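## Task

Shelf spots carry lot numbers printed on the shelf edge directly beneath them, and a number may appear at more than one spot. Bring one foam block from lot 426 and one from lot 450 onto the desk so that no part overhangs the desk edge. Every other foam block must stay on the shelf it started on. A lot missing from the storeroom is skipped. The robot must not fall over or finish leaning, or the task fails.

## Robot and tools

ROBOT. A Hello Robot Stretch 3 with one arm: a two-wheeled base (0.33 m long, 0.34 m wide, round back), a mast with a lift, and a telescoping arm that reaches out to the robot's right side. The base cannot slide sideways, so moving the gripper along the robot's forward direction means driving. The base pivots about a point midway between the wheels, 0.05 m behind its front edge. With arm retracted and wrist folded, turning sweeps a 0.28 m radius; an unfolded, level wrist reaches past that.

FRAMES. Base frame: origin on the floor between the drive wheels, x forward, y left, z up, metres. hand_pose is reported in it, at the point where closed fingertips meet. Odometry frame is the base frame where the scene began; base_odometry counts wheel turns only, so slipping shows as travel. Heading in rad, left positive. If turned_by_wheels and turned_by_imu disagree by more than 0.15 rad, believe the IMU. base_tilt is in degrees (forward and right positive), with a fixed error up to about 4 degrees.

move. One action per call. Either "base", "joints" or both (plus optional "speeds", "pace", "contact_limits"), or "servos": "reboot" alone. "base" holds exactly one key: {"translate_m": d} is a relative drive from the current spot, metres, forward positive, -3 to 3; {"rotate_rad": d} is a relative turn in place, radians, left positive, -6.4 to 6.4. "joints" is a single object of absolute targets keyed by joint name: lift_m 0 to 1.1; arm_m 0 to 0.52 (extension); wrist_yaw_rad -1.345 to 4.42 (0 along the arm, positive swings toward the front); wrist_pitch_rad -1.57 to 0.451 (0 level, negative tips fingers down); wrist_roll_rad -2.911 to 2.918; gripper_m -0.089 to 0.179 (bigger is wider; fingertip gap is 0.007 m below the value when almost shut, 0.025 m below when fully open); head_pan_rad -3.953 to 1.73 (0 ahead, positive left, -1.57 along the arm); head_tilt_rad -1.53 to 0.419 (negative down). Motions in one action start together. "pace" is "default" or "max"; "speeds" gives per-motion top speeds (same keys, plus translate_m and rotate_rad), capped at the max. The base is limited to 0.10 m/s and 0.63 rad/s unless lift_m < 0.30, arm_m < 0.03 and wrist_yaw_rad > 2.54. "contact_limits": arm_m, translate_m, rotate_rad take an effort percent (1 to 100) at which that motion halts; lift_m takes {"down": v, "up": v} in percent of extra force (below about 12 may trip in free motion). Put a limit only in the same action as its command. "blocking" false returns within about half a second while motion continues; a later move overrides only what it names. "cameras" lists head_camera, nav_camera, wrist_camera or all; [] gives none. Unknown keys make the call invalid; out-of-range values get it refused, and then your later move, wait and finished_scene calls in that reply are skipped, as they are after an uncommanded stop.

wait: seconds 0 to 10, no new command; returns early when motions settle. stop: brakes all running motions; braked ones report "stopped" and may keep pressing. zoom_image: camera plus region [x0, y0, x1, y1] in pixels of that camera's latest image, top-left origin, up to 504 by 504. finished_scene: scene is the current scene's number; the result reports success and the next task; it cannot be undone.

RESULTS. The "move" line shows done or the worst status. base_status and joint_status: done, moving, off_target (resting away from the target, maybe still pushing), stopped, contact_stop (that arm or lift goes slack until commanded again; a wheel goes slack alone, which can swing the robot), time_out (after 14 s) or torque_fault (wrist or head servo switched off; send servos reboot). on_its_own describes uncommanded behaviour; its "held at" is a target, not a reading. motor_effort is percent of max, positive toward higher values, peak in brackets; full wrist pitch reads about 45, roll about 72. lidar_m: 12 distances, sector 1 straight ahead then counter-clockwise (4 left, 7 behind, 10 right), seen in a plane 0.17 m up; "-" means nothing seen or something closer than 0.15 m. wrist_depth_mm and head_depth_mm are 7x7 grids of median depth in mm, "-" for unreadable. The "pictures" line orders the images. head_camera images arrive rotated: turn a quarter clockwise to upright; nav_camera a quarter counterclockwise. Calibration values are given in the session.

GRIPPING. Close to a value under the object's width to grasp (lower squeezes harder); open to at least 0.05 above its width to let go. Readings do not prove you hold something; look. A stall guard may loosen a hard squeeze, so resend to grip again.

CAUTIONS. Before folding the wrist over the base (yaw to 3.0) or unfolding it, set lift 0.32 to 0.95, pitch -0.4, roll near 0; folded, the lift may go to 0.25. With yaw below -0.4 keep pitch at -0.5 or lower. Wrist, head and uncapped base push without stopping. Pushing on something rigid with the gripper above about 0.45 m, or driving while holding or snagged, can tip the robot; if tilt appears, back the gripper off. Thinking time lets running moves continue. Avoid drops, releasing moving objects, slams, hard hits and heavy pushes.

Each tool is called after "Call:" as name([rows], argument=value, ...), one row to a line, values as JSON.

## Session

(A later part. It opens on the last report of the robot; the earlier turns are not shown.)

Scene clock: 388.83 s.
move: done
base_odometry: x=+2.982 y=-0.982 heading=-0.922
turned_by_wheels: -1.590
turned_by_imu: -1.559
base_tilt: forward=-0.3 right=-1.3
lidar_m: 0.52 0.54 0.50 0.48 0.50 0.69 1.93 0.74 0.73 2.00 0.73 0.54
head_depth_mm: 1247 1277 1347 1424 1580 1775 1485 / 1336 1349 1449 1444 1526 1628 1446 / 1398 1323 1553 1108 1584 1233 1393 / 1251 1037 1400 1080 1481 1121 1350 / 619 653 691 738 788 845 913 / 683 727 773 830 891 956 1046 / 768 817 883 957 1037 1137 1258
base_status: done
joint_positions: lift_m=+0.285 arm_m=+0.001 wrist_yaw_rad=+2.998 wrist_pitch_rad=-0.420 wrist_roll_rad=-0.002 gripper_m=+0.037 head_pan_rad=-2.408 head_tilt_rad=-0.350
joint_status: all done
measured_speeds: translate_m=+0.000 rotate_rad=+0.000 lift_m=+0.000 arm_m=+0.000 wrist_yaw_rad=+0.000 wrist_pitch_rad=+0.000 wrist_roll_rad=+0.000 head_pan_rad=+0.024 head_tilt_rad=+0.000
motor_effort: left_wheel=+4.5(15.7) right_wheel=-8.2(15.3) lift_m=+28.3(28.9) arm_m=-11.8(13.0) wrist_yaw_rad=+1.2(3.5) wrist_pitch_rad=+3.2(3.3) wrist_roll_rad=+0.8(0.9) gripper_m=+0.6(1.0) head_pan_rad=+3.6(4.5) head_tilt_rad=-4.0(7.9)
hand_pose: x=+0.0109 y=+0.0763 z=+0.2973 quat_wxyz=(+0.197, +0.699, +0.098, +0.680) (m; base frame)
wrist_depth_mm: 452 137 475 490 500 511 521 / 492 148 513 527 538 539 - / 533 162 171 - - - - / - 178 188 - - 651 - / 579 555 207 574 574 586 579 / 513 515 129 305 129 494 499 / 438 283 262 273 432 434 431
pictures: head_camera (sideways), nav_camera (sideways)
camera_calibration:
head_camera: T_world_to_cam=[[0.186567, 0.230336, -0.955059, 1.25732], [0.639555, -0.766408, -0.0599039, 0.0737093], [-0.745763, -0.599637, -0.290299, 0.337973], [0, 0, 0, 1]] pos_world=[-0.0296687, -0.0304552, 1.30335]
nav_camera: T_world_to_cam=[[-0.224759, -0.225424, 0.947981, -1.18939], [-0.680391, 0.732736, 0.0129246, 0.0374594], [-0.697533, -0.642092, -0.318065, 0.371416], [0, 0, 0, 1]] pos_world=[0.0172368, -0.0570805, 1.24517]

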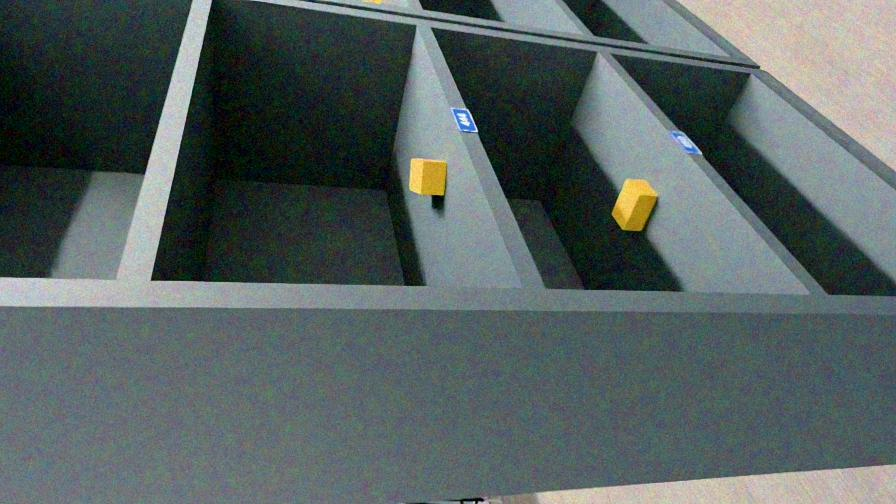

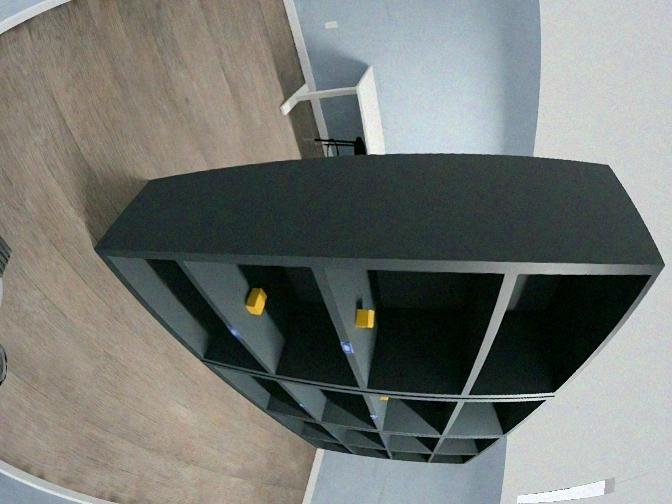

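Call:
zoom_image(camera="head_camera", region=[440, 95, 500, 145])

Call:
zoom_image(camera="head_camera", region=[655, 120, 715, 165])

Call:
move(base={"translate_m": -1.0}, joints={"head_pan_rad": -2.2}, pace="max", cameras=["head_camera","nav_camera"])

Scaled by 8.400 from the camera's 896x504 image, which has a finer 1280x720 frame.

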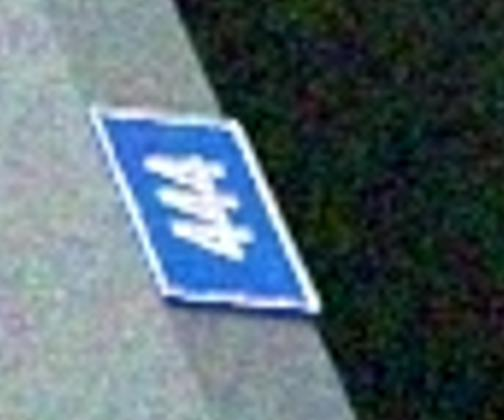

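Scaled by 8.400 from the camera's 896x504 image, which has a finer 1280x720 frame.

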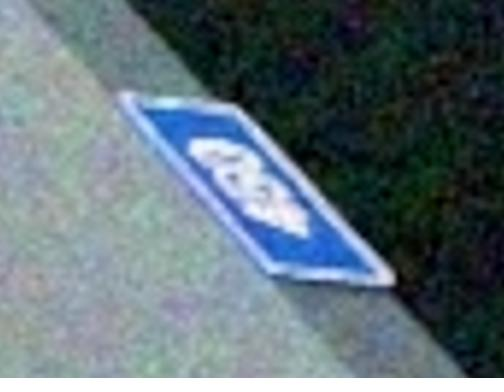

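Scene clock: 400.93 s.
move: done
base_odometry: x=+2.378 y=-0.185 heading=-0.922
turned_by_wheels: +0.000
turned_by_imu: -0.001
base_tilt: forward=-0.3 right=-1.3
lidar_m: 1.51 0.69 0.51 0.49 0.51 0.69 1.93 1.37 0.65 0.97 0.69 1.56
head_depth_mm: 1306 1214 1444 1132 1506 1244 1402 / 1204 972 1382 1061 1499 1126 1348 / 578 616 663 913 1274 1080 971 / 541 576 614 652 693 749 809 / 577 649 694 737 710 840 841 / 525 765 848 880 634 1023 864 / 472 864 915 944 628 1047 862
base_status: done
joint_positions: lift_m=+0.285 arm_m=+0.001 wrist_yaw_rad=+2.998 wrist_pitch_rad=-0.420 wrist_roll_rad=-0.002 gripper_m=+0.037 head_pan_rad=-2.200 head_tilt_rad=-0.351
joint_status: all done
measured_speeds: all 0
motor_effort: left_wheel=+0.6(10.3) right_wheel=-10.1(18.4) lift_m=+26.2(29.9) arm_m=-7.7(10.8) wrist_yaw_rad=+0.4(3.1) wrist_pitch_rad=+3.2(3.4) wrist_roll_rad=+0.7(0.9) gripper_m=+0.1(0.9) head_pan_rad=-2.8(4.8) head_tilt_rad=-1.2(3.8)
hand_pose: x=+0.0109 y=+0.0763 z=+0.2973 quat_wxyz=(+0.197, +0.699, +0.098, +0.680) (m; base frame)
wrist_depth_mm: 461 137 480 493 505 516 525 / 495 148 514 528 537 - - / 535 161 171 - - - - / - 178 188 - - 678 669 / 581 564 207 571 566 592 584 / 514 508 129 303 129 500 498 / 437 284 261 274 429 436 438
pictures: head_camera (sideways), nav_camera (sideways)
camera_calibration:
head_camera: T_world_to_cam=[[0.135317, 0.264507, -0.954843, 1.2574], [0.784251, -0.617543, -0.0599279, 0.0728509], [-0.605508, -0.740727, -0.291004, 0.337996], [0, 0, 0, 1]] pos_world=[-0.0226223, -0.0372404, 1.30335]
nav_camera: T_world_to_cam=[[-0.173706, -0.267604, 0.947742, -1.18939], [-0.817178, 0.57624, 0.0129311, 0.0383388], [-0.549587, -0.772227, -0.318777, 0.371489], [0, 0, 0, 1]] pos_world=[0.0288903, -0.0535048, 1.24516]

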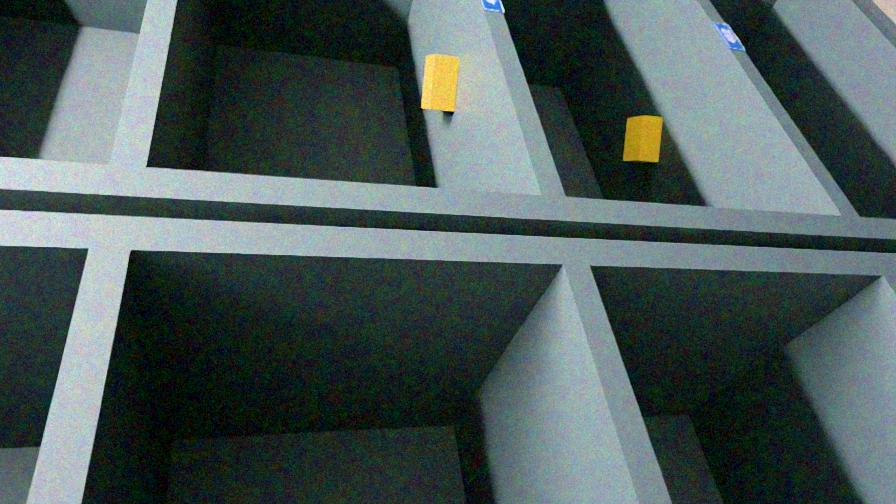

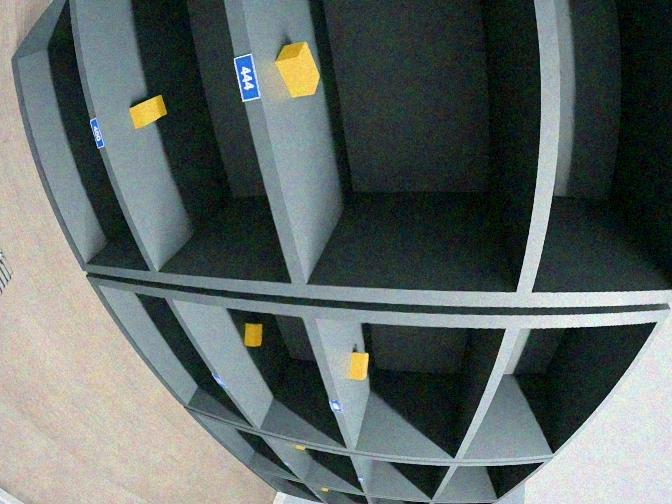

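Call:
zoom_image(camera="nav_camera", region=[77, 107, 127, 157])

Call:
zoom_image(camera="head_camera", region=[470, 0, 530, 40])

Call:
zoom_image(camera="head_camera", region=[700, 10, 760, 60])

Call:
move(base={"translate_m": -0.9}, joints={"head_pan_rad": -1.9}, pace="max", cameras=["head_camera","nav_camera"])

Scaled by 10.080 from the camera's 672x504 image, which has a finer 792x594 frame.

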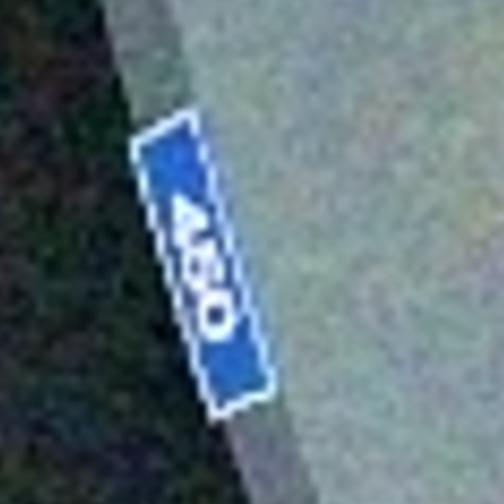

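Scaled by 8.400 from the camera's 896x504 image, which has a finer 1280x720 frame.

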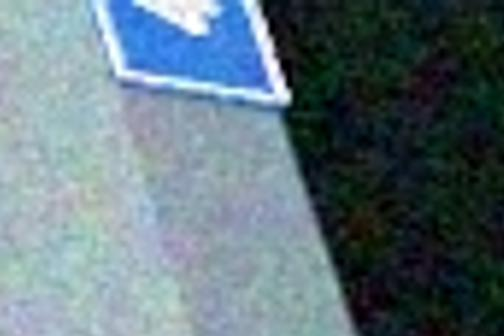

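Scaled by 8.400 from the camera's 896x504 image, which has a finer 1280x720 frame.

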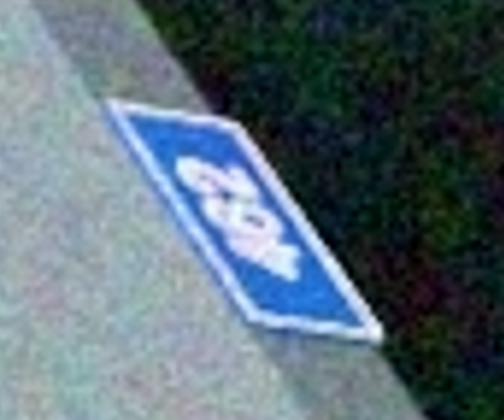

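Scene clock: 412.17 s.
move: done
base_odometry: x=+1.834 y=+0.532 heading=-0.921
turned_by_wheels: +0.000
turned_by_imu: +0.000
base_tilt: forward=-0.3 right=-1.3
lidar_m: 1.88 0.70 0.51 0.49 0.51 0.70 1.94 0.73 0.67 0.97 0.66 1.38
head_depth_mm: 576 604 616 634 674 727 797 / 656 695 736 753 698 794 803 / 497 818 914 908 690 998 880 / 502 911 969 994 643 1120 872 / 453 876 931 969 639 1072 871 / 459 850 892 933 635 1048 862 / 421 820 864 899 620 1016 836
base_status: done
joint_positions: lift_m=+0.285 arm_m=+0.001 wrist_yaw_rad=+2.998 wrist_pitch_rad=-0.420 wrist_roll_rad=-0.002 gripper_m=+0.037 head_pan_rad=-1.898 head_tilt_rad=-0.351
joint_status: all done
measured_speeds: all 0
motor_effort: left_wheel=-0.5(14.2) right_wheel=-10.3(17.1) lift_m=+26.9(29.7) arm_m=-3.3(6.5) wrist_yaw_rad=+1.9(2.7) wrist_pitch_rad=+3.2(3.4) wrist_roll_rad=+0.5(1.1) gripper_m=+0.5(1.1) head_pan_rad=-0.9(5.7) head_tilt_rad=+2.0(2.9)
hand_pose: x=+0.0109 y=+0.0763 z=+0.2973 quat_wxyz=(+0.197, +0.699, +0.098, +0.680) (m; base frame)
wrist_depth_mm: 463 137 479 497 502 522 536 / 499 148 515 531 532 - - / 537 161 170 - - - - / - 178 189 - - 674 666 / 586 559 207 571 564 587 583 / 510 509 129 303 129 499 497 / 436 284 261 274 430 438 435
pictures: head_camera (sideways), nav_camera (sideways)
camera_calibration:
head_camera: T_world_to_cam=[[0.0506164, 0.292764, -0.954844, 1.25792], [0.932286, -0.356719, -0.0599529, 0.0719937], [-0.358163, -0.887153, -0.290996, 0.336486], [0, 0, 0, 1]] pos_world=[-0.0102728, -0.0440764, 1.30335]
nav_camera: T_world_to_cam=[[-0.0863521, -0.307138, 0.947739, -1.18991], [-0.951474, 0.307457, 0.0129463, 0.0391423], [-0.295365, -0.900631, -0.318783, 0.369987], [0, 0, 0, 1]] pos_world=[0.043773, -0.0442781, 1.24516]

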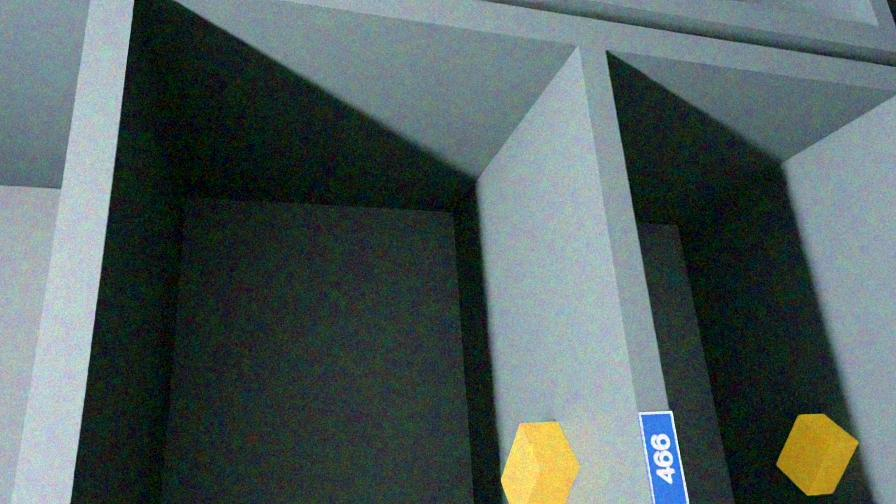

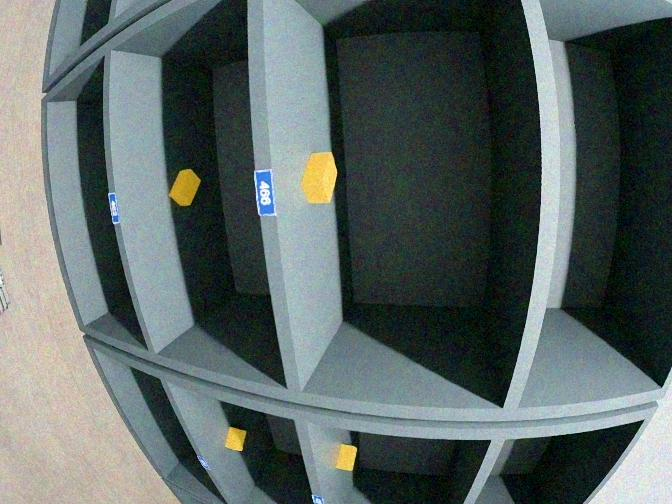

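Call:
zoom_image(camera="nav_camera", region=[89, 184, 139, 234])

Call:
zoom_image(camera="nav_camera", region=[183, 444, 223, 484])

Call:
move(base={"translate_m": -0.9}, joints={"head_pan_rad": -1.57, "head_tilt_rad": -0.6}, pace="max", cameras=["head_camera","nav_camera"])

Scaled by 10.080 from the camera's 672x504 image, which has a finer 792x594 frame.

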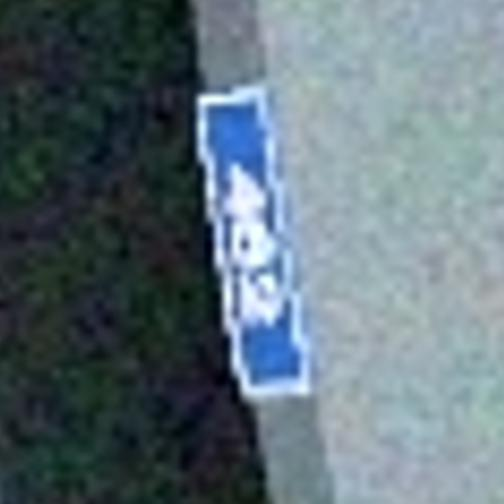

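Scaled by 12.600 from the camera's 672x504 image, which has a finer 792x594 frame.

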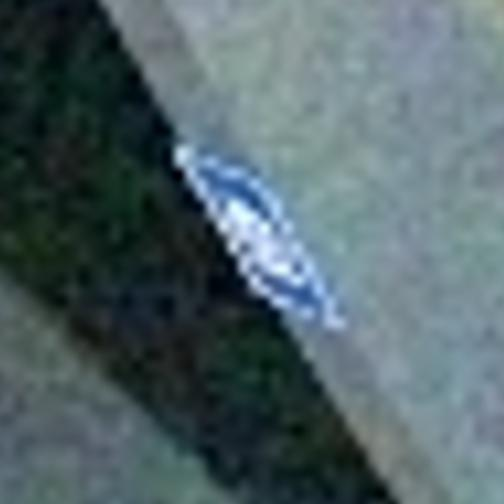

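Scene clock: 422.67 s.
move: done
base_odometry: x=+1.289 y=+1.249 heading=-0.921
turned_by_wheels: +0.000
turned_by_imu: -0.001
base_tilt: forward=-0.3 right=-1.2
lidar_m: 1.88 0.70 0.51 0.49 0.51 0.70 1.45 0.74 0.70 0.97 0.64 1.37
head_depth_mm: 783 862 917 635 1104 883 1122 / 788 866 915 627 1103 878 1142 / 788 863 895 623 1093 870 1130 / 786 860 889 617 1087 870 1132 / 786 865 874 610 1082 866 1157 / 786 862 857 602 1076 856 1149 / 786 865 845 597 1032 853 1120
base_status: done
joint_positions: lift_m=+0.285 arm_m=+0.001 wrist_yaw_rad=+2.998 wrist_pitch_rad=-0.420 wrist_roll_rad=-0.002 gripper_m=+0.037 head_pan_rad=-1.568 head_tilt_rad=-0.600
joint_status: all done
measured_speeds: all 0
motor_effort: left_wheel=-4.8(10.1) right_wheel=-4.8(18.4) lift_m=+26.8(29.5) arm_m=+0.1(2.6) wrist_yaw_rad=+1.5(3.5) wrist_pitch_rad=+3.1(3.3) wrist_roll_rad=+0.8(0.9) gripper_m=+0.0(0.9) head_pan_rad=-3.0(6.2) head_tilt_rad=-5.7(6.2)
hand_pose: x=+0.0109 y=+0.0763 z=+0.2973 quat_wxyz=(+0.197, +0.699, +0.098, +0.680) (m; base frame)
wrist_depth_mm: 462 137 482 496 511 518 530 / 500 148 521 535 538 - - / 534 161 170 - - - - / - 179 190 - - 663 664 / 585 564 206 570 569 582 585 / 516 508 129 304 129 500 496 / 437 284 261 275 429 436 432
pictures: head_camera (sideways), nav_camera (sideways)
camera_calibration:
head_camera: T_world_to_cam=[[-0.0477311, 0.519981, -0.852843, 1.12536], [0.997542, -0.0190334, -0.0674341, 0.0812755], [-0.051297, -0.853966, -0.517794, 0.629734], [0, 0, 0, 1]] pos_world=[0.0049424, -0.0458475, 1.29131]
nav_camera: T_world_to_cam=[[0.0185489, -0.542615, 0.839776, -1.04974], [-0.99975, -0.0205565, 0.00879994, 0.0448459], [0.0124879, -0.83973, -0.542861, 0.659652], [0, 0, 0, 1]] pos_world=[0.0560685, -0.0147542, 1.23925]

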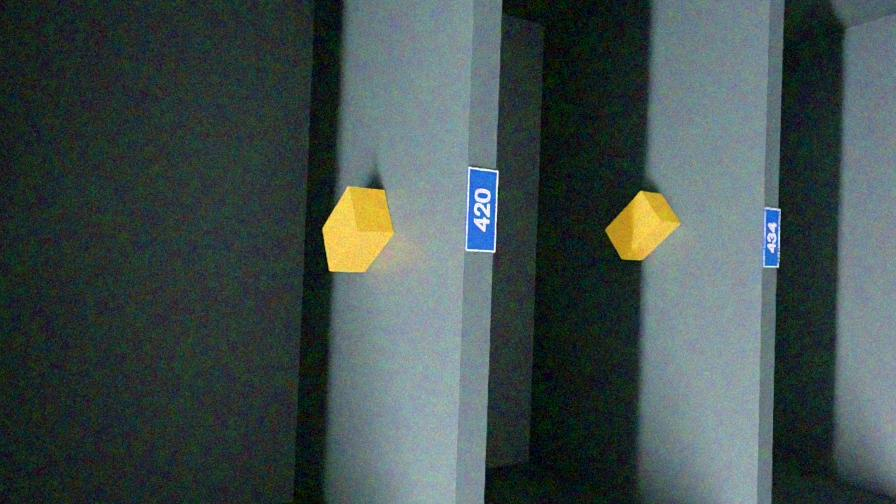

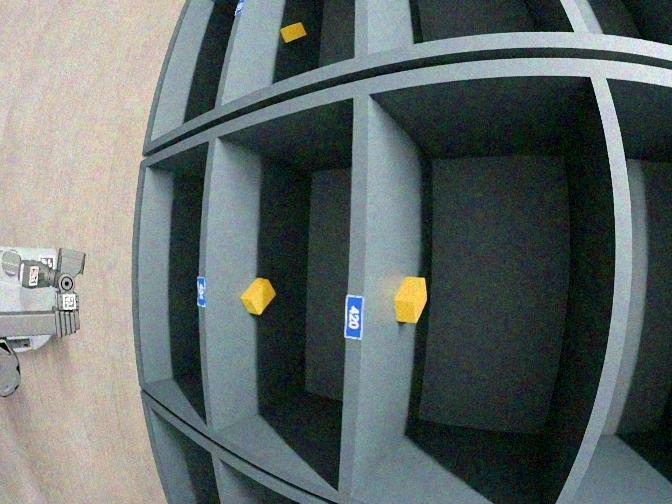

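Call:
move(base={"translate_m": -0.85}, pace="max", cameras=["head_camera","nav_camera"])

Scene clock: 431.27 s.
move: done
base_odometry: x=+0.775 y=+1.926 heading=-0.921
turned_by_wheels: +0.000
turned_by_imu: -0.002
base_tilt: forward=-0.3 right=-1.2
lidar_m: 1.91 0.70 0.51 0.49 0.51 0.63 0.61 0.63 0.79 0.96 0.58 1.32
head_depth_mm: 786 862 917 635 1112 884 1148 / 786 862 915 627 1103 879 1142 / 781 863 899 620 1095 851 1139 / 786 863 886 615 1085 868 1132 / 783 863 870 607 1075 862 1151 / 782 862 858 603 1068 860 1147 / 764 813 774 596 868 823 960
base_status: done
joint_positions: lift_m=+0.285 arm_m=+0.001 wrist_yaw_rad=+2.998 wrist_pitch_rad=-0.420 wrist_roll_rad=-0.002 gripper_m=+0.037 head_pan_rad=-1.570 head_tilt_rad=-0.600
joint_status: not commanded
measured_speeds: all 0
motor_effort: left_wheel=-4.3(12.7) right_wheel=-4.9(18.2) lift_m=+28.3(29.6) arm_m=+4.1(4.1) wrist_yaw_rad=+0.9(2.9) wrist_pitch_rad=+3.3(3.3) wrist_roll_rad=+0.9(1.0) gripper_m=+0.2(0.9) head_pan_rad=-2.6(3.6) head_tilt_rad=-4.7(5.7)
hand_pose: x=+0.0109 y=+0.0763 z=+0.2973 quat_wxyz=(+0.197, +0.699, +0.098, +0.680) (m; base frame)
wrist_depth_mm: 464 137 482 495 513 518 534 / 504 148 519 539 541 - - / 534 162 170 - - - - / - 180 189 - - 668 669 / 585 557 207 569 571 585 584 / 514 515 128 305 129 496 494 / 438 285 262 274 426 438 436
pictures: head_camera (sideways), nav_camera (sideways)
camera_calibration:
head_camera: T_world_to_cam=[[-0.0466927, 0.520089, -0.852835, 1.12535], [0.997496, -0.0211216, -0.0674936, 0.0813585], [-0.0531159, -0.853851, -0.517801, 0.62975], [0, 0, 0, 1]] pos_world=[0.00484038, -0.0458484, 1.29131]
nav_camera: T_world_to_cam=[[0.0174632, -0.542651, 0.839776, -1.04973], [-0.99979, -0.0184615, 0.00886112, 0.0447911], [0.0106951, -0.839755, -0.54286, 0.659671], [0, 0, 0, 1]] pos_world=[0.0560582, -0.0148496, 1.23925]

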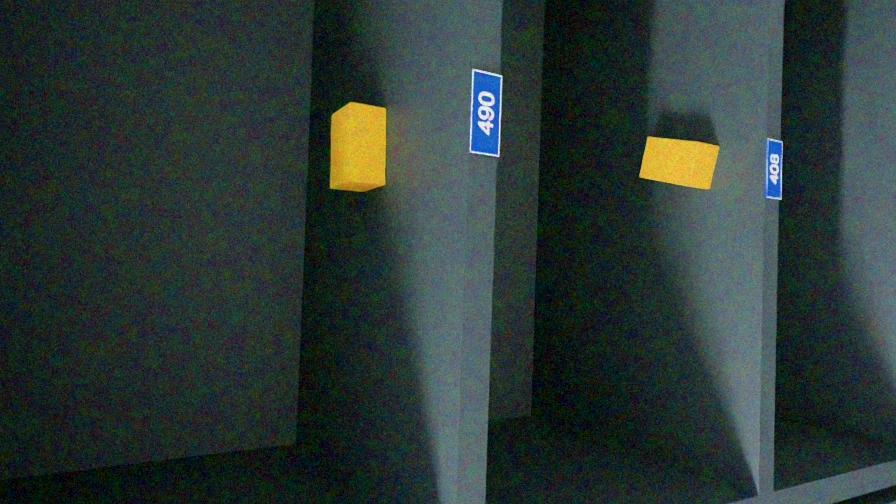

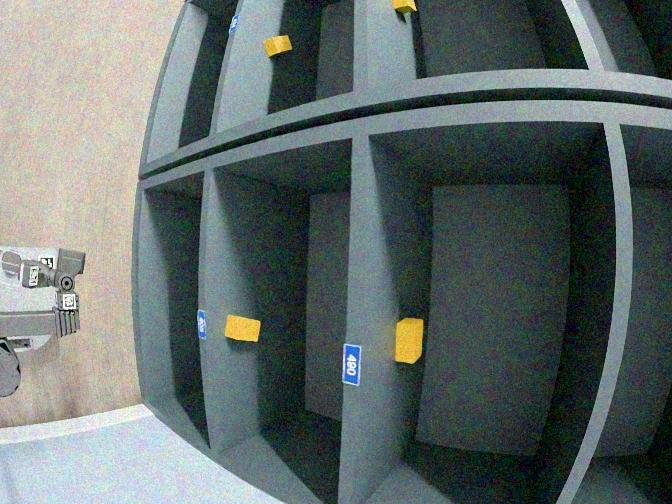

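Call:
move(base={"translate_m": 1.8}, pace="max", cameras=["head_camera"])

Call:
move(base={"translate_m": 0.9}, pace="max", cameras=["head_camera"])

Scene clock: 446.57 s.
move: done
base_odometry: x=+1.864 y=+0.492 heading=-0.922
turned_by_wheels: +0.000
turned_by_imu: +0.002
base_tilt: forward=-0.3 right=-1.3
lidar_m: 1.88 0.70 0.51 0.49 0.51 0.70 1.94 0.74 0.70 0.97 0.63 1.38
head_depth_mm: 787 865 919 633 1110 885 1123 / 789 865 912 629 1105 877 1146 / 791 865 898 621 1096 877 1137 / 788 868 884 617 1090 869 1133 / 786 861 874 610 1079 866 1148 / 787 864 863 603 1074 861 1145 / 789 866 847 626 1029 853 1099
base_status: done
joint_positions: lift_m=+0.285 arm_m=+0.001 wrist_yaw_rad=+2.998 wrist_pitch_rad=-0.420 wrist_roll_rad=-0.002 gripper_m=+0.037 head_pan_rad=-1.570 head_tilt_rad=-0.600
joint_status: not commanded
measured_speeds: all 0
motor_effort: left_wheel=+1.4(16.1) right_wheel=+7.1(11.9) lift_m=+25.4(29.5) arm_m=+9.4(9.5) wrist_yaw_rad=+1.0(3.3) wrist_pitch_rad=+3.2(3.4) wrist_roll_rad=+0.3(1.0) gripper_m=+0.2(0.9) head_pan_rad=-1.9(3.3) head_tilt_rad=-4.5(5.6)
hand_pose: x=+0.0109 y=+0.0763 z=+0.2973 quat_wxyz=(+0.197, +0.699, +0.098, +0.680) (m; base frame)
wrist_depth_mm: 463 137 480 491 505 518 529 / 496 147 517 530 540 - - / 542 162 170 - - - - / - 178 189 - - 671 671 / 586 567 207 572 567 584 583 / 516 514 129 304 129 498 491 / 437 284 262 274 425 436 437
pictures: head_camera (sideways)
camera_calibration:
head_camera: T_world_to_cam=[[-0.0466927, 0.520089, -0.852835, 1.12535], [0.997496, -0.0211216, -0.0674936, 0.0813585], [-0.0531159, -0.853851, -0.517801, 0.62975], [0, 0, 0, 1]] pos_world=[0.00484038, -0.0458484, 1.29131]

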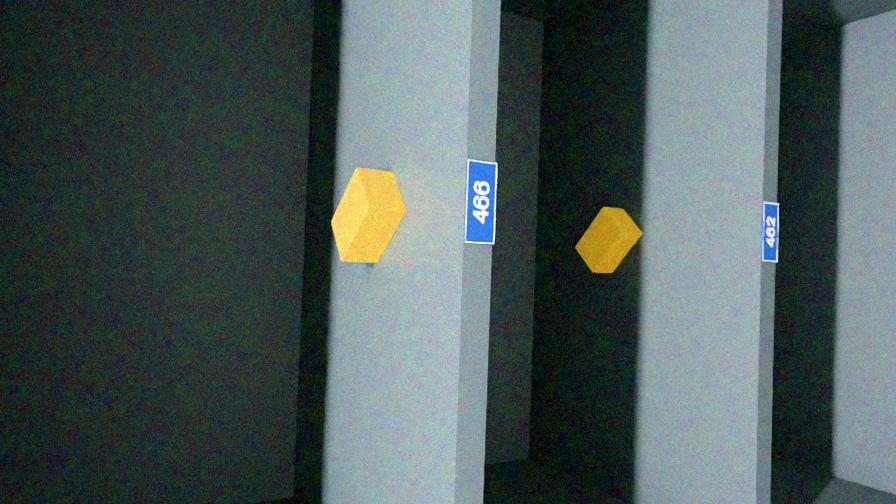

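Scene clock: 450.90 s.
move: done
base_odometry: x=+2.408 y=-0.225 heading=-0.922
turned_by_wheels: +0.000
turned_by_imu: +0.000
base_tilt: forward=-0.3 right=-1.3
lidar_m: 1.46 0.69 0.51 0.49 0.51 0.69 1.93 0.73 0.68 0.97 0.66 1.51
head_depth_mm: 789 868 920 635 1071 890 1094 / 789 871 914 631 1103 881 1142 / 792 863 901 622 1101 875 1168 / 791 864 882 616 1089 869 1162 / 790 870 873 610 1080 863 1147 / 790 866 860 604 1071 859 1143 / 789 868 847 629 1064 856 1138
base_status: done
joint_positions: lift_m=+0.285 arm_m=+0.001 wrist_yaw_rad=+2.998 wrist_pitch_rad=-0.420 wrist_roll_rad=-0.002 gripper_m=+0.037 head_pan_rad=-1.570 head_tilt_rad=-0.600
joint_status: not commanded
measured_speeds: all 0
motor_effort: left_wheel=+1.3(15.2) right_wheel=+7.1(13.9) lift_m=+25.6(26.7) arm_m=+11.0(11.8) wrist_yaw_rad=+1.4(2.9) wrist_pitch_rad=+3.1(3.3) wrist_roll_rad=+0.6(1.1) gripper_m=+0.5(0.9) head_pan_rad=-1.4(2.7) head_tilt_rad=-4.3(5.3)
hand_pose: x=+0.0109 y=+0.0763 z=+0.2973 quat_wxyz=(+0.197, +0.699, +0.098, +0.680) (m; base frame)
wrist_depth_mm: 458 137 476 495 504 523 525 / 499 148 515 525 534 - - / 539 161 170 - - - - / - 178 188 - - 676 670 / 577 558 207 567 568 589 586 / 510 510 129 305 129 502 492 / 439 282 261 273 426 431 432
pictures: head_camera (sideways)
camera_calibration:
head_camera: T_world_to_cam=[[-0.0466393, 0.520088, -0.852838, 1.12535], [0.997499, -0.0211502, -0.0674485, 0.0812988], [-0.0531169, -0.85385, -0.517801, 0.629751], [0, 0, 0, 1]] pos_world=[0.00484054, -0.0458485, 1.29131]

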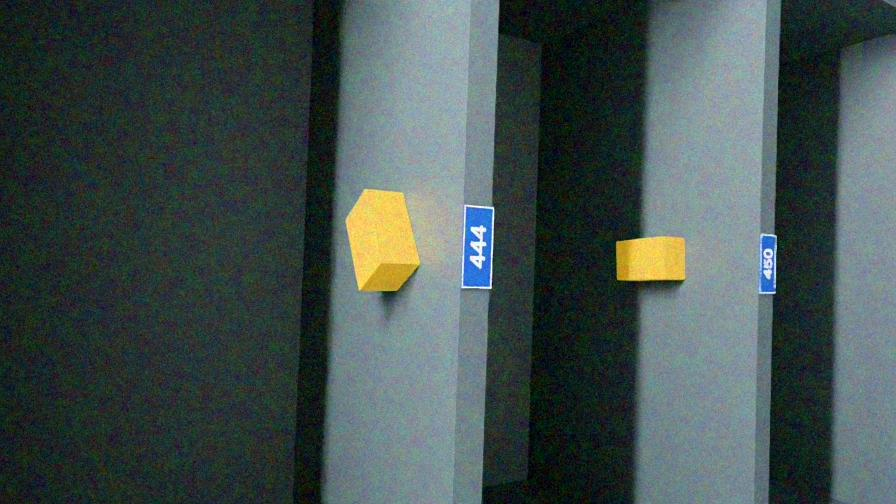

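450.

Call:
zoom_image(camera="head_camera", region=[600, 215, 800, 315])

Call:
move(joints={"lift_m": 0.6}, cameras=[])

Call:
move(joints={"wrist_yaw_rad": 0.0, "wrist_pitch_rad": -0.45, "gripper_m": 0.179}, cameras=["wrist_camera"])

Scaled by 2.520 from the camera's 896x504 image, which has a finer 1280x720 frame.

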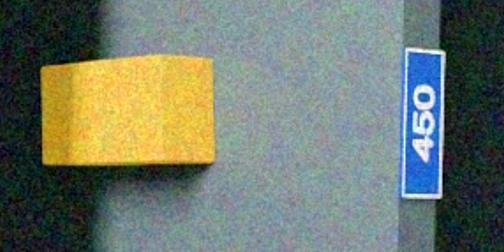

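Scene clock: 461.60 s.
move: done
base_odometry: x=+2.408 y=-0.225 heading=-0.922
turned_by_wheels: +0.000
turned_by_imu: +0.000
base_tilt: forward=-0.4 right=-1.1
lidar_m: 1.46 0.69 0.51 0.49 0.51 0.69 1.94 0.74 0.68 0.97 0.66 1.52
head_depth_mm: 792 871 922 635 1077 887 1095 / 789 870 914 630 1104 884 1141 / 789 866 900 625 1092 875 1158 / 792 867 886 616 1087 869 1158 / 792 866 874 610 1082 866 1149 / 790 869 862 605 1071 862 1147 / 789 868 847 628 1066 857 1138
base_status: not commanded
joint_positions: lift_m=+0.600 arm_m=+0.001 wrist_yaw_rad=+2.998 wrist_pitch_rad=-0.420 wrist_roll_rad=-0.002 gripper_m=+0.037 head_pan_rad=-1.570 head_tilt_rad=-0.600
joint_status: all done
measured_speeds: all 0
motor_effort: left_wheel=+1.5(2.0) right_wheel=+7.0(7.7) lift_m=+29.3(32.5) arm_m=+12.4(13.2) wrist_yaw_rad=+1.3(2.5) wrist_pitch_rad=+3.2(3.3) wrist_roll_rad=+0.7(1.1) gripper_m=+0.1(1.0) head_pan_rad=-1.2(2.4) head_tilt_rad=-3.9(5.2)
hand_pose: x=+0.0109 y=+0.0763 z=+0.6123 quat_wxyz=(+0.197, +0.699, +0.098, +0.680) (m; base frame)
wrist_depth_mm: 458 137 482 494 502 521 521 / 501 148 518 533 537 - - / 535 162 170 - - - - / - 178 188 - - - - / - - 203 149 152 - - / - - 129 151 126 843 837 / 762 777 266 765 746 761 757
pictures: none
No camera images: "cameras" was empty.

Scene clock: 464.10 s.
move: done
base_odometry: x=+2.408 y=-0.225 heading=-0.922
turned_by_wheels: +0.000
turned_by_imu: +0.000
base_tilt: forward=-0.5 right=-1.2
lidar_m: 1.46 0.69 0.50 0.49 0.51 0.69 1.93 0.73 0.67 0.97 0.66 1.51
head_depth_mm: 790 868 921 636 1072 887 1092 / 791 870 910 630 1100 879 1142 / 793 867 902 622 1101 879 1160 / 792 866 887 616 1092 868 1155 / 789 869 875 610 1081 865 1151 / 790 866 863 605 1071 864 1146 / 790 866 849 628 1067 855 1138
base_status: not commanded
joint_positions: lift_m=+0.600 arm_m=+0.001 wrist_yaw_rad=+0.003 wrist_pitch_rad=-0.461 wrist_roll_rad=-0.002 gripper_m=+0.179 head_pan_rad=-1.570 head_tilt_rad=-0.600
joint_status: all done
measured_speeds: all 0
motor_effort: left_wheel=+1.1(1.8) right_wheel=+6.9(7.5) lift_m=+23.4(29.6) arm_m=+12.3(13.0) wrist_yaw_rad=-4.2(6.0) wrist_pitch_rad=+1.7(4.3) wrist_roll_rad=+0.8(0.9) gripper_m=+0.3(83.0) head_pan_rad=-1.6(2.0) head_tilt_rad=-4.1(4.8)
hand_pose: x=-0.0209 y=-0.3643 z=+0.6032 quat_wxyz=(+0.690, +0.163, -0.687, -0.161) (m; base frame)
wrist_depth_mm: - - - - - - - / - - - - - - - / - - - - - - - / - - - - - 327 326 / - 145 - - - 846 - / - 140 - - - - - / 118 640 - - - - 105
pictures: wrist_camera
camera_calibration:
wrist_camera: T_world_to_cam=[[-0.998904, -0.039537, -0.0250398, -0.0134675], [-0.00459586, 0.615335, -0.788252, 0.732115], [0.046573, -0.787273, -0.614843, 0.251191], [0, 0, 0, 1]] pos_world=[-0.0217868, -0.253273, 0.731197]

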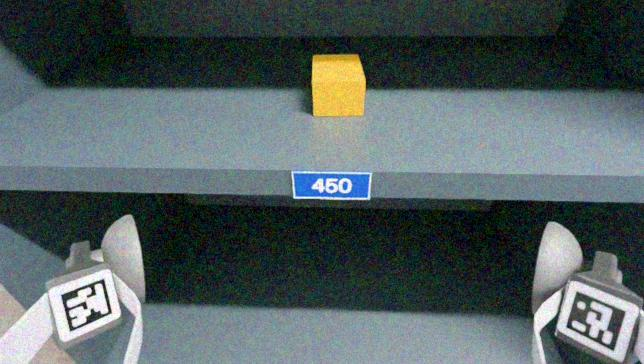

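Call:
move(joints={"lift_m": 0.665}, cameras=[])

Call:
move(joints={"arm_m": 0.28}, contact_limits={"arm_m": 32}, cameras=["wrist_camera"])

Scene clock: 472.23 s.
move: done
base_odometry: x=+2.408 y=-0.225 heading=-0.922
turned_by_wheels: +0.000
turned_by_imu: +0.000
base_tilt: forward=-0.3 right=-1.1
lidar_m: 1.46 0.69 0.51 0.49 0.51 0.69 1.93 0.73 0.67 0.97 0.66 1.51
head_depth_mm: 790 868 922 637 1075 887 1097 / 791 868 915 629 1106 882 1140 / 788 868 899 622 1101 879 1162 / 789 864 886 615 1084 867 1162 / 790 868 873 610 1082 865 1154 / 789 865 858 605 1068 861 1149 / 792 866 848 627 1067 856 1139
base_status: not commanded
joint_positions: lift_m=+0.665 arm_m=+0.001 wrist_yaw_rad=+0.003 wrist_pitch_rad=-0.462 wrist_roll_rad=-0.002 gripper_m=+0.179 head_pan_rad=-1.570 head_tilt_rad=-0.600
joint_status: all done
measured_speeds: all 0
motor_effort: left_wheel=+1.3(1.7) right_wheel=+7.1(7.6) lift_m=+29.5(32.3) arm_m=+12.1(12.5) wrist_yaw_rad=-3.5(4.4) wrist_pitch_rad=+1.8(1.9) wrist_roll_rad=+0.7(1.0) gripper_m=+1.0(1.2) head_pan_rad=-0.6(1.7) head_tilt_rad=-4.4(5.1)
hand_pose: x=-0.0209 y=-0.3642 z=+0.6679 quat_wxyz=(+0.690, +0.163, -0.687, -0.161) (m; base frame)
wrist_depth_mm: - - - - - - - / - - - - - - - / 533 - - - - - - / - - - - - - - / - 143 - - - - - / - 140 - - - - - / 118 - - - - - 105
pictures: none
No camera images: "cameras" was empty.

Scene clock: 475.50 s.
move: done
base_odometry: x=+2.408 y=-0.225 heading=-0.922
turned_by_wheels: +0.000
turned_by_imu: +0.000
base_tilt: forward=-0.4 right=-1.2
lidar_m: 1.46 0.69 0.50 0.49 0.51 0.69 1.94 0.73 0.68 0.97 0.66 1.51
head_depth_mm: 792 870 918 635 1071 884 1089 / 791 867 914 628 1099 832 396 / 790 867 898 621 1094 528 1131 / 787 868 886 616 1088 556 1158 / 790 868 876 609 1079 864 1155 / 786 869 859 604 1079 863 1147 / 789 868 848 627 1072 856 1141
base_status: not commanded
joint_positions: lift_m=+0.665 arm_m=+0.280 wrist_yaw_rad=+0.003 wrist_pitch_rad=-0.462 wrist_roll_rad=-0.002 gripper_m=+0.179 head_pan_rad=-1.570 head_tilt_rad=-0.600
joint_status: all done
measured_speeds: all 0
motor_effort: left_wheel=+1.6(1.8) right_wheel=+6.5(7.7) lift_m=+26.2(29.7) arm_m=+12.7(15.4) wrist_yaw_rad=-3.2(4.6) wrist_pitch_rad=+1.8(1.9) wrist_roll_rad=+0.8(0.9) gripper_m=+1.0(1.1) head_pan_rad=-0.9(1.7) head_tilt_rad=-3.9(4.8)
contact_limits: arm_m 32 (drawing in: default 31, maximum 55; extending or still: default 39, maximum 69)
hand_pose: x=-0.0209 y=-0.6436 z=+0.6679 quat_wxyz=(+0.690, +0.163, -0.687, -0.161) (m; base frame)
wrist_depth_mm: - - - - - 401 396 / - - - - - - - / - - - - - - - / - - - - - - - / - 142 - - - - - / 123 144 308 - 305 303 299 / 259 265 270 - 267 260 105
pictures: wrist_camera
camera_calibration:
wrist_camera: T_world_to_cam=[[-0.998909, -0.0394268, -0.0250278, -0.0229423], [-0.00459057, 0.616235, -0.787549, 0.95504], [0.0464736, -0.786575, -0.615744, 0.07216], [0, 0, 0, 1]] pos_world=[-0.0218867, -0.532674, 0.795998]

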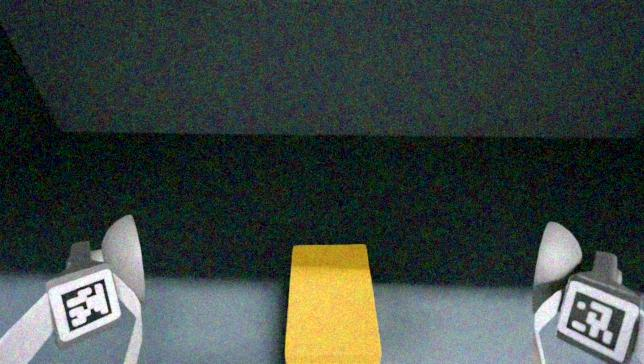

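Call:
move(joints={"arm_m": 0.308}, contact_limits={"arm_m": 32}, cameras=[])

Call:
move(joints={"lift_m": 0.565}, speeds={"lift_m": 0.05}, contact_limits={"lift_m": {"down": 14}}, cameras=["wrist_camera"])

Scene clock: 484.57 s.
move: done
base_odometry: x=+2.408 y=-0.225 heading=-0.922
turned_by_wheels: +0.000
turned_by_imu: +0.000
base_tilt: forward=-0.2 right=-1.2
lidar_m: 1.46 0.69 0.51 0.49 0.51 0.69 1.94 0.74 0.67 0.97 0.66 1.51
head_depth_mm: 790 869 921 635 1070 889 1095 / 789 867 912 628 1102 835 396 / 790 867 901 622 1097 555 1135 / 792 868 884 614 1046 682 1161 / 789 866 873 611 1078 864 1150 / 791 868 861 605 1072 863 1145 / 790 867 849 628 1069 854 1138
base_status: not commanded
joint_positions: lift_m=+0.665 arm_m=+0.308 wrist_yaw_rad=+0.003 wrist_pitch_rad=-0.462 wrist_roll_rad=-0.002 gripper_m=+0.179 head_pan_rad=-1.570 head_tilt_rad=-0.600
joint_status: all done
measured_speeds: all 0
motor_effort: left_wheel=+1.2(1.7) right_wheel=+7.2(7.6) lift_m=+24.9(25.4) arm_m=+12.1(14.3) wrist_yaw_rad=-3.3(4.7) wrist_pitch_rad=+1.8(1.9) wrist_roll_rad=+0.7(0.9) gripper_m=+0.6(1.0) head_pan_rad=-0.5(1.0) head_tilt_rad=-3.5(4.5)
contact_limits: arm_m 32 (drawing in: default 31, maximum 55; extending or still: default 39, maximum 69)
hand_pose: x=-0.0209 y=-0.6716 z=+0.6679 quat_wxyz=(+0.690, +0.163, -0.687, -0.161) (m; base frame)
wrist_depth_mm: 393 394 389 390 385 380 376 / - - - - - - 397 / - - - - - - - / - - - - - - - / - 142 - - - - - / 123 144 307 322 304 303 299 / 259 265 270 - 267 260 105
pictures: none
No camera images: "cameras" was empty.

Scene clock: 487.10 s.
move: done
base_odometry: x=+2.408 y=-0.225 heading=-0.922
turned_by_wheels: +0.000
turned_by_imu: +0.000
base_tilt: forward=-0.4 right=-1.2
lidar_m: 1.46 0.69 0.51 0.49 0.51 0.69 1.94 0.73 0.67 0.97 0.66 1.51
head_depth_mm: 793 869 919 634 1071 886 1096 / 788 866 913 630 1100 880 1095 / 791 869 899 621 1101 609 1080 / 788 866 889 615 1091 633 1135 / 791 868 874 608 1079 864 1147 / 792 864 861 604 1073 858 1143 / 791 867 849 626 1067 857 1142
base_status: not commanded
joint_positions: lift_m=+0.565 arm_m=+0.308 wrist_yaw_rad=+0.003 wrist_pitch_rad=-0.462 wrist_roll_rad=-0.002 gripper_m=+0.179 head_pan_rad=-1.570 head_tilt_rad=-0.600
joint_status: all done
measured_speeds: all 0
motor_effort: left_wheel=+1.2(1.8) right_wheel=+6.4(7.4) lift_m=+23.4(26.5) arm_m=+7.4(12.1) wrist_yaw_rad=-3.8(4.2) wrist_pitch_rad=+1.8(1.9) wrist_roll_rad=+0.6(1.1) gripper_m=+0.5(1.2) head_pan_rad=-0.5(1.3) head_tilt_rad=-3.7(4.3)
contact_limits: arm_m 32 (drawing in: default 31, maximum 55; extending or still: default 39, maximum 69); lift_m down 14 (down: maximum 72; up: maximum 65)
hand_pose: x=-0.0209 y=-0.6716 z=+0.5679 quat_wxyz=(+0.690, +0.163, -0.687, -0.161) (m; base frame)
wrist_depth_mm: 396 396 391 391 382 384 374 / - - - - - - 400 / 315 312 311 308 305 304 301 / 265 264 262 - 259 257 254 / 229 214 220 157 210 215 221 / 122 179 185 136 178 187 185 / 160 167 166 147 161 164 105
pictures: wrist_camera
camera_calibration:
wrist_camera: T_world_to_cam=[[-0.99891, -0.0393639, -0.0251054, -0.0264599], [-0.0044945, 0.616302, -0.787497, 0.893543], [0.0464715, -0.786526, -0.615806, -0.0113677], [0, 0, 0, 1]] pos_world=[-0.0218867, -0.560675, 0.695998]

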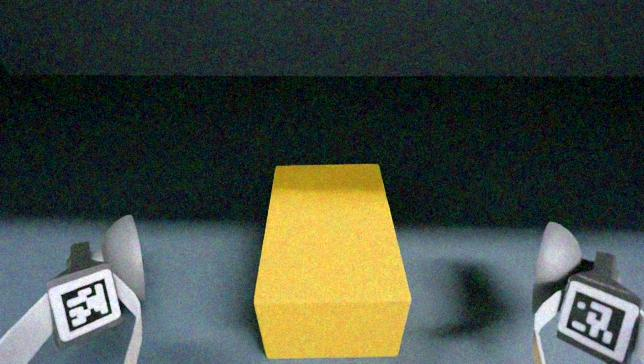

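Call:
move(joints={"gripper_m": 0.035}, cameras=[])

Call:
move(joints={"lift_m": 0.64}, cameras=["wrist_camera"])

Call:
move(joints={"arm_m": 0.0}, cameras=["wrist_camera"])

Scene clock: 495.63 s.
move: done
base_odometry: x=+2.408 y=-0.225 heading=-0.922
turned_by_wheels: +0.000
turned_by_imu: +0.000
base_tilt: forward=-0.3 right=-1.2
lidar_m: 1.46 0.69 0.51 0.49 0.51 0.69 1.94 0.73 0.68 0.97 0.66 1.51
head_depth_mm: 792 866 917 636 1073 887 1093 / 790 870 908 628 1100 882 1096 / 790 868 902 623 1095 609 1083 / 790 868 886 617 1087 633 1130 / 791 866 872 610 1080 865 1150 / 791 866 859 605 1069 861 1149 / 788 868 848 629 1066 857 1139
base_status: not commanded
joint_positions: lift_m=+0.565 arm_m=+0.308 wrist_yaw_rad=+0.002 wrist_pitch_rad=-0.462 wrist_roll_rad=-0.002 gripper_m=+0.035 head_pan_rad=-1.570 head_tilt_rad=-0.600
joint_status: all done
measured_speeds: all 0
motor_effort: left_wheel=+1.4(1.6) right_wheel=+7.2(7.8) lift_m=+23.7(24.4) arm_m=-2.8(3.2) wrist_yaw_rad=-2.8(4.6) wrist_pitch_rad=+1.7(1.9) wrist_roll_rad=+0.5(1.0) gripper_m=-9.1(82.9) head_pan_rad=+0.3(0.7) head_tilt_rad=-3.3(4.2)
contact_limits: arm_m 32 (drawing in: default 31, maximum 55; extending or still: default 39, maximum 69); lift_m down 14 (down: maximum 72; up: maximum 65)
hand_pose: x=-0.0210 y=-0.6716 z=+0.5679 quat_wxyz=(+0.690, +0.163, -0.687, -0.161) (m; base frame)
wrist_depth_mm: 396 390 392 391 384 381 378 / - - - - - - 400 / 314 314 311 307 305 302 300 / 267 263 262 - 259 256 254 / 223 222 213 158 157 216 215 / 191 191 128 136 131 186 186 / 168 163 163 146 153 157 164
pictures: none
No camera images: "cameras" was empty.

Scene clock: 497.13 s.
move: done
base_odometry: x=+2.408 y=-0.225 heading=-0.922
turned_by_wheels: +0.000
turned_by_imu: +0.000
base_tilt: forward=-0.4 right=-1.2
lidar_m: 1.46 0.69 0.51 0.49 0.51 0.69 1.94 0.73 0.68 0.97 0.66 1.51
head_depth_mm: 791 866 920 635 1073 883 1096 / 790 867 910 630 1099 855 423 / 790 865 899 623 1093 565 1136 / 789 871 888 616 1083 593 1156 / 789 868 876 609 1080 863 1155 / 791 870 859 607 1070 861 1145 / 788 866 848 629 1067 857 1142
base_status: not commanded
joint_positions: lift_m=+0.640 arm_m=+0.308 wrist_yaw_rad=+0.002 wrist_pitch_rad=-0.464 wrist_roll_rad=-0.002 gripper_m=+0.035 head_pan_rad=-1.570 head_tilt_rad=-0.600
joint_status: all done
measured_speeds: all 0
motor_effort: left_wheel=+1.1(1.7) right_wheel=+6.7(7.5) lift_m=+27.0(32.0) arm_m=-5.9(5.9) wrist_yaw_rad=-2.3(4.5) wrist_pitch_rad=+2.1(2.2) wrist_roll_rad=+0.8(0.9) gripper_m=-9.7(10.1) head_pan_rad=+0.1(0.7) head_tilt_rad=-3.0(4.2)
contact_limits: arm_m 32 (drawing in: default 31, maximum 55; extending or still: default 39, maximum 69)
hand_pose: x=-0.0210 y=-0.6714 z=+0.6426 quat_wxyz=(+0.689, +0.164, -0.687, -0.162) (m; base frame)
wrist_depth_mm: 398 396 390 390 387 382 376 / - - - - - - 398 / - - - - - - - / - - - - - - - / 316 311 155 157 157 314 313 / 280 280 129 136 131 273 271 / 247 99 233 147 230 234 240
pictures: wrist_camera
camera_calibration:
wrist_camera: T_world_to_cam=[[-0.998934, -0.0387495, -0.0251002, -0.0242391], [-0.00419208, 0.617545, -0.786525, 0.952483], [0.0459779, -0.785581, -0.617049, 0.036232], [0, 0, 0, 1]] pos_world=[-0.0218862, -0.560677, 0.770899]

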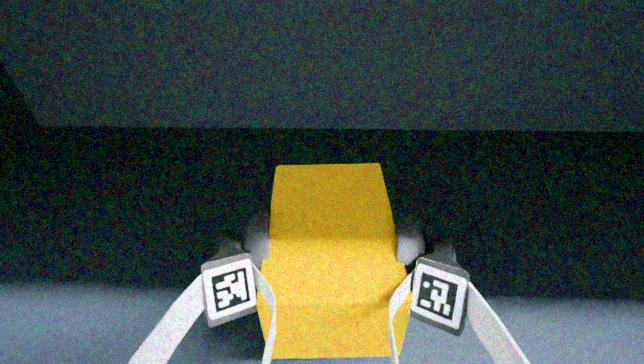

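Scene clock: 500.60 s.
move: done
base_odometry: x=+2.408 y=-0.225 heading=-0.922
turned_by_wheels: +0.000
turned_by_imu: +0.000
base_tilt: forward=-0.4 right=-1.2
lidar_m: 1.46 0.69 0.50 0.49 0.51 0.69 1.94 0.73 0.68 0.97 0.66 1.52
head_depth_mm: 791 869 922 635 1072 889 1095 / 791 868 916 630 1108 880 1145 / 790 866 901 622 1099 876 1164 / 790 870 884 615 1091 866 612 / 790 866 872 610 1081 864 1148 / 790 868 859 605 1073 863 1144 / 791 868 851 628 1065 854 1140
base_status: not commanded
joint_positions: lift_m=+0.640 arm_m=+0.001 wrist_yaw_rad=+0.002 wrist_pitch_rad=-0.464 wrist_roll_rad=-0.002 gripper_m=+0.035 head_pan_rad=-1.570 head_tilt_rad=-0.600
joint_status: all done
measured_speeds: all 0
motor_effort: left_wheel=+1.3(1.9) right_wheel=+6.7(7.6) lift_m=+27.0(27.2) arm_m=-12.0(14.3) wrist_yaw_rad=-2.2(4.0) wrist_pitch_rad=+2.1(2.2) wrist_roll_rad=+0.7(0.9) gripper_m=-9.2(9.9) head_pan_rad=+0.4(0.9) head_tilt_rad=-3.5(4.4)
hand_pose: x=-0.0210 y=-0.3639 z=+0.6426 quat_wxyz=(+0.689, +0.164, -0.687, -0.162) (m; base frame)
wrist_depth_mm: - - - - - - - / - - - - - - 580 / - - - - - - - / - - - - - - - / - - 155 157 152 - - / - - 129 136 131 758 - / 785 98 - 147 142 676 -
pictures: wrist_camera
camera_calibration:
wrist_camera: T_world_to_cam=[[-0.998934, -0.0387467, -0.0251038, -0.012324], [-0.00418751, 0.617545, -0.786524, 0.762649], [0.0459779, -0.785581, -0.617049, 0.277719], [0, 0, 0, 1]] pos_world=[-0.0218862, -0.253277, 0.770899]

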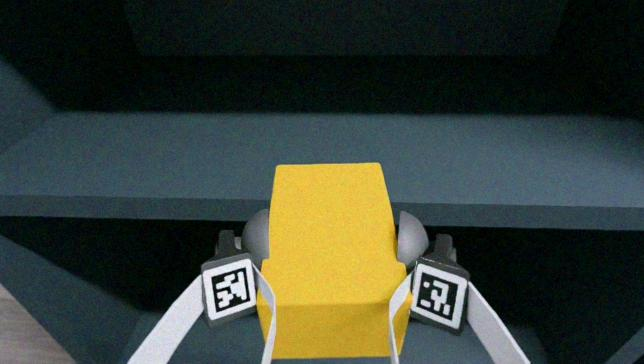

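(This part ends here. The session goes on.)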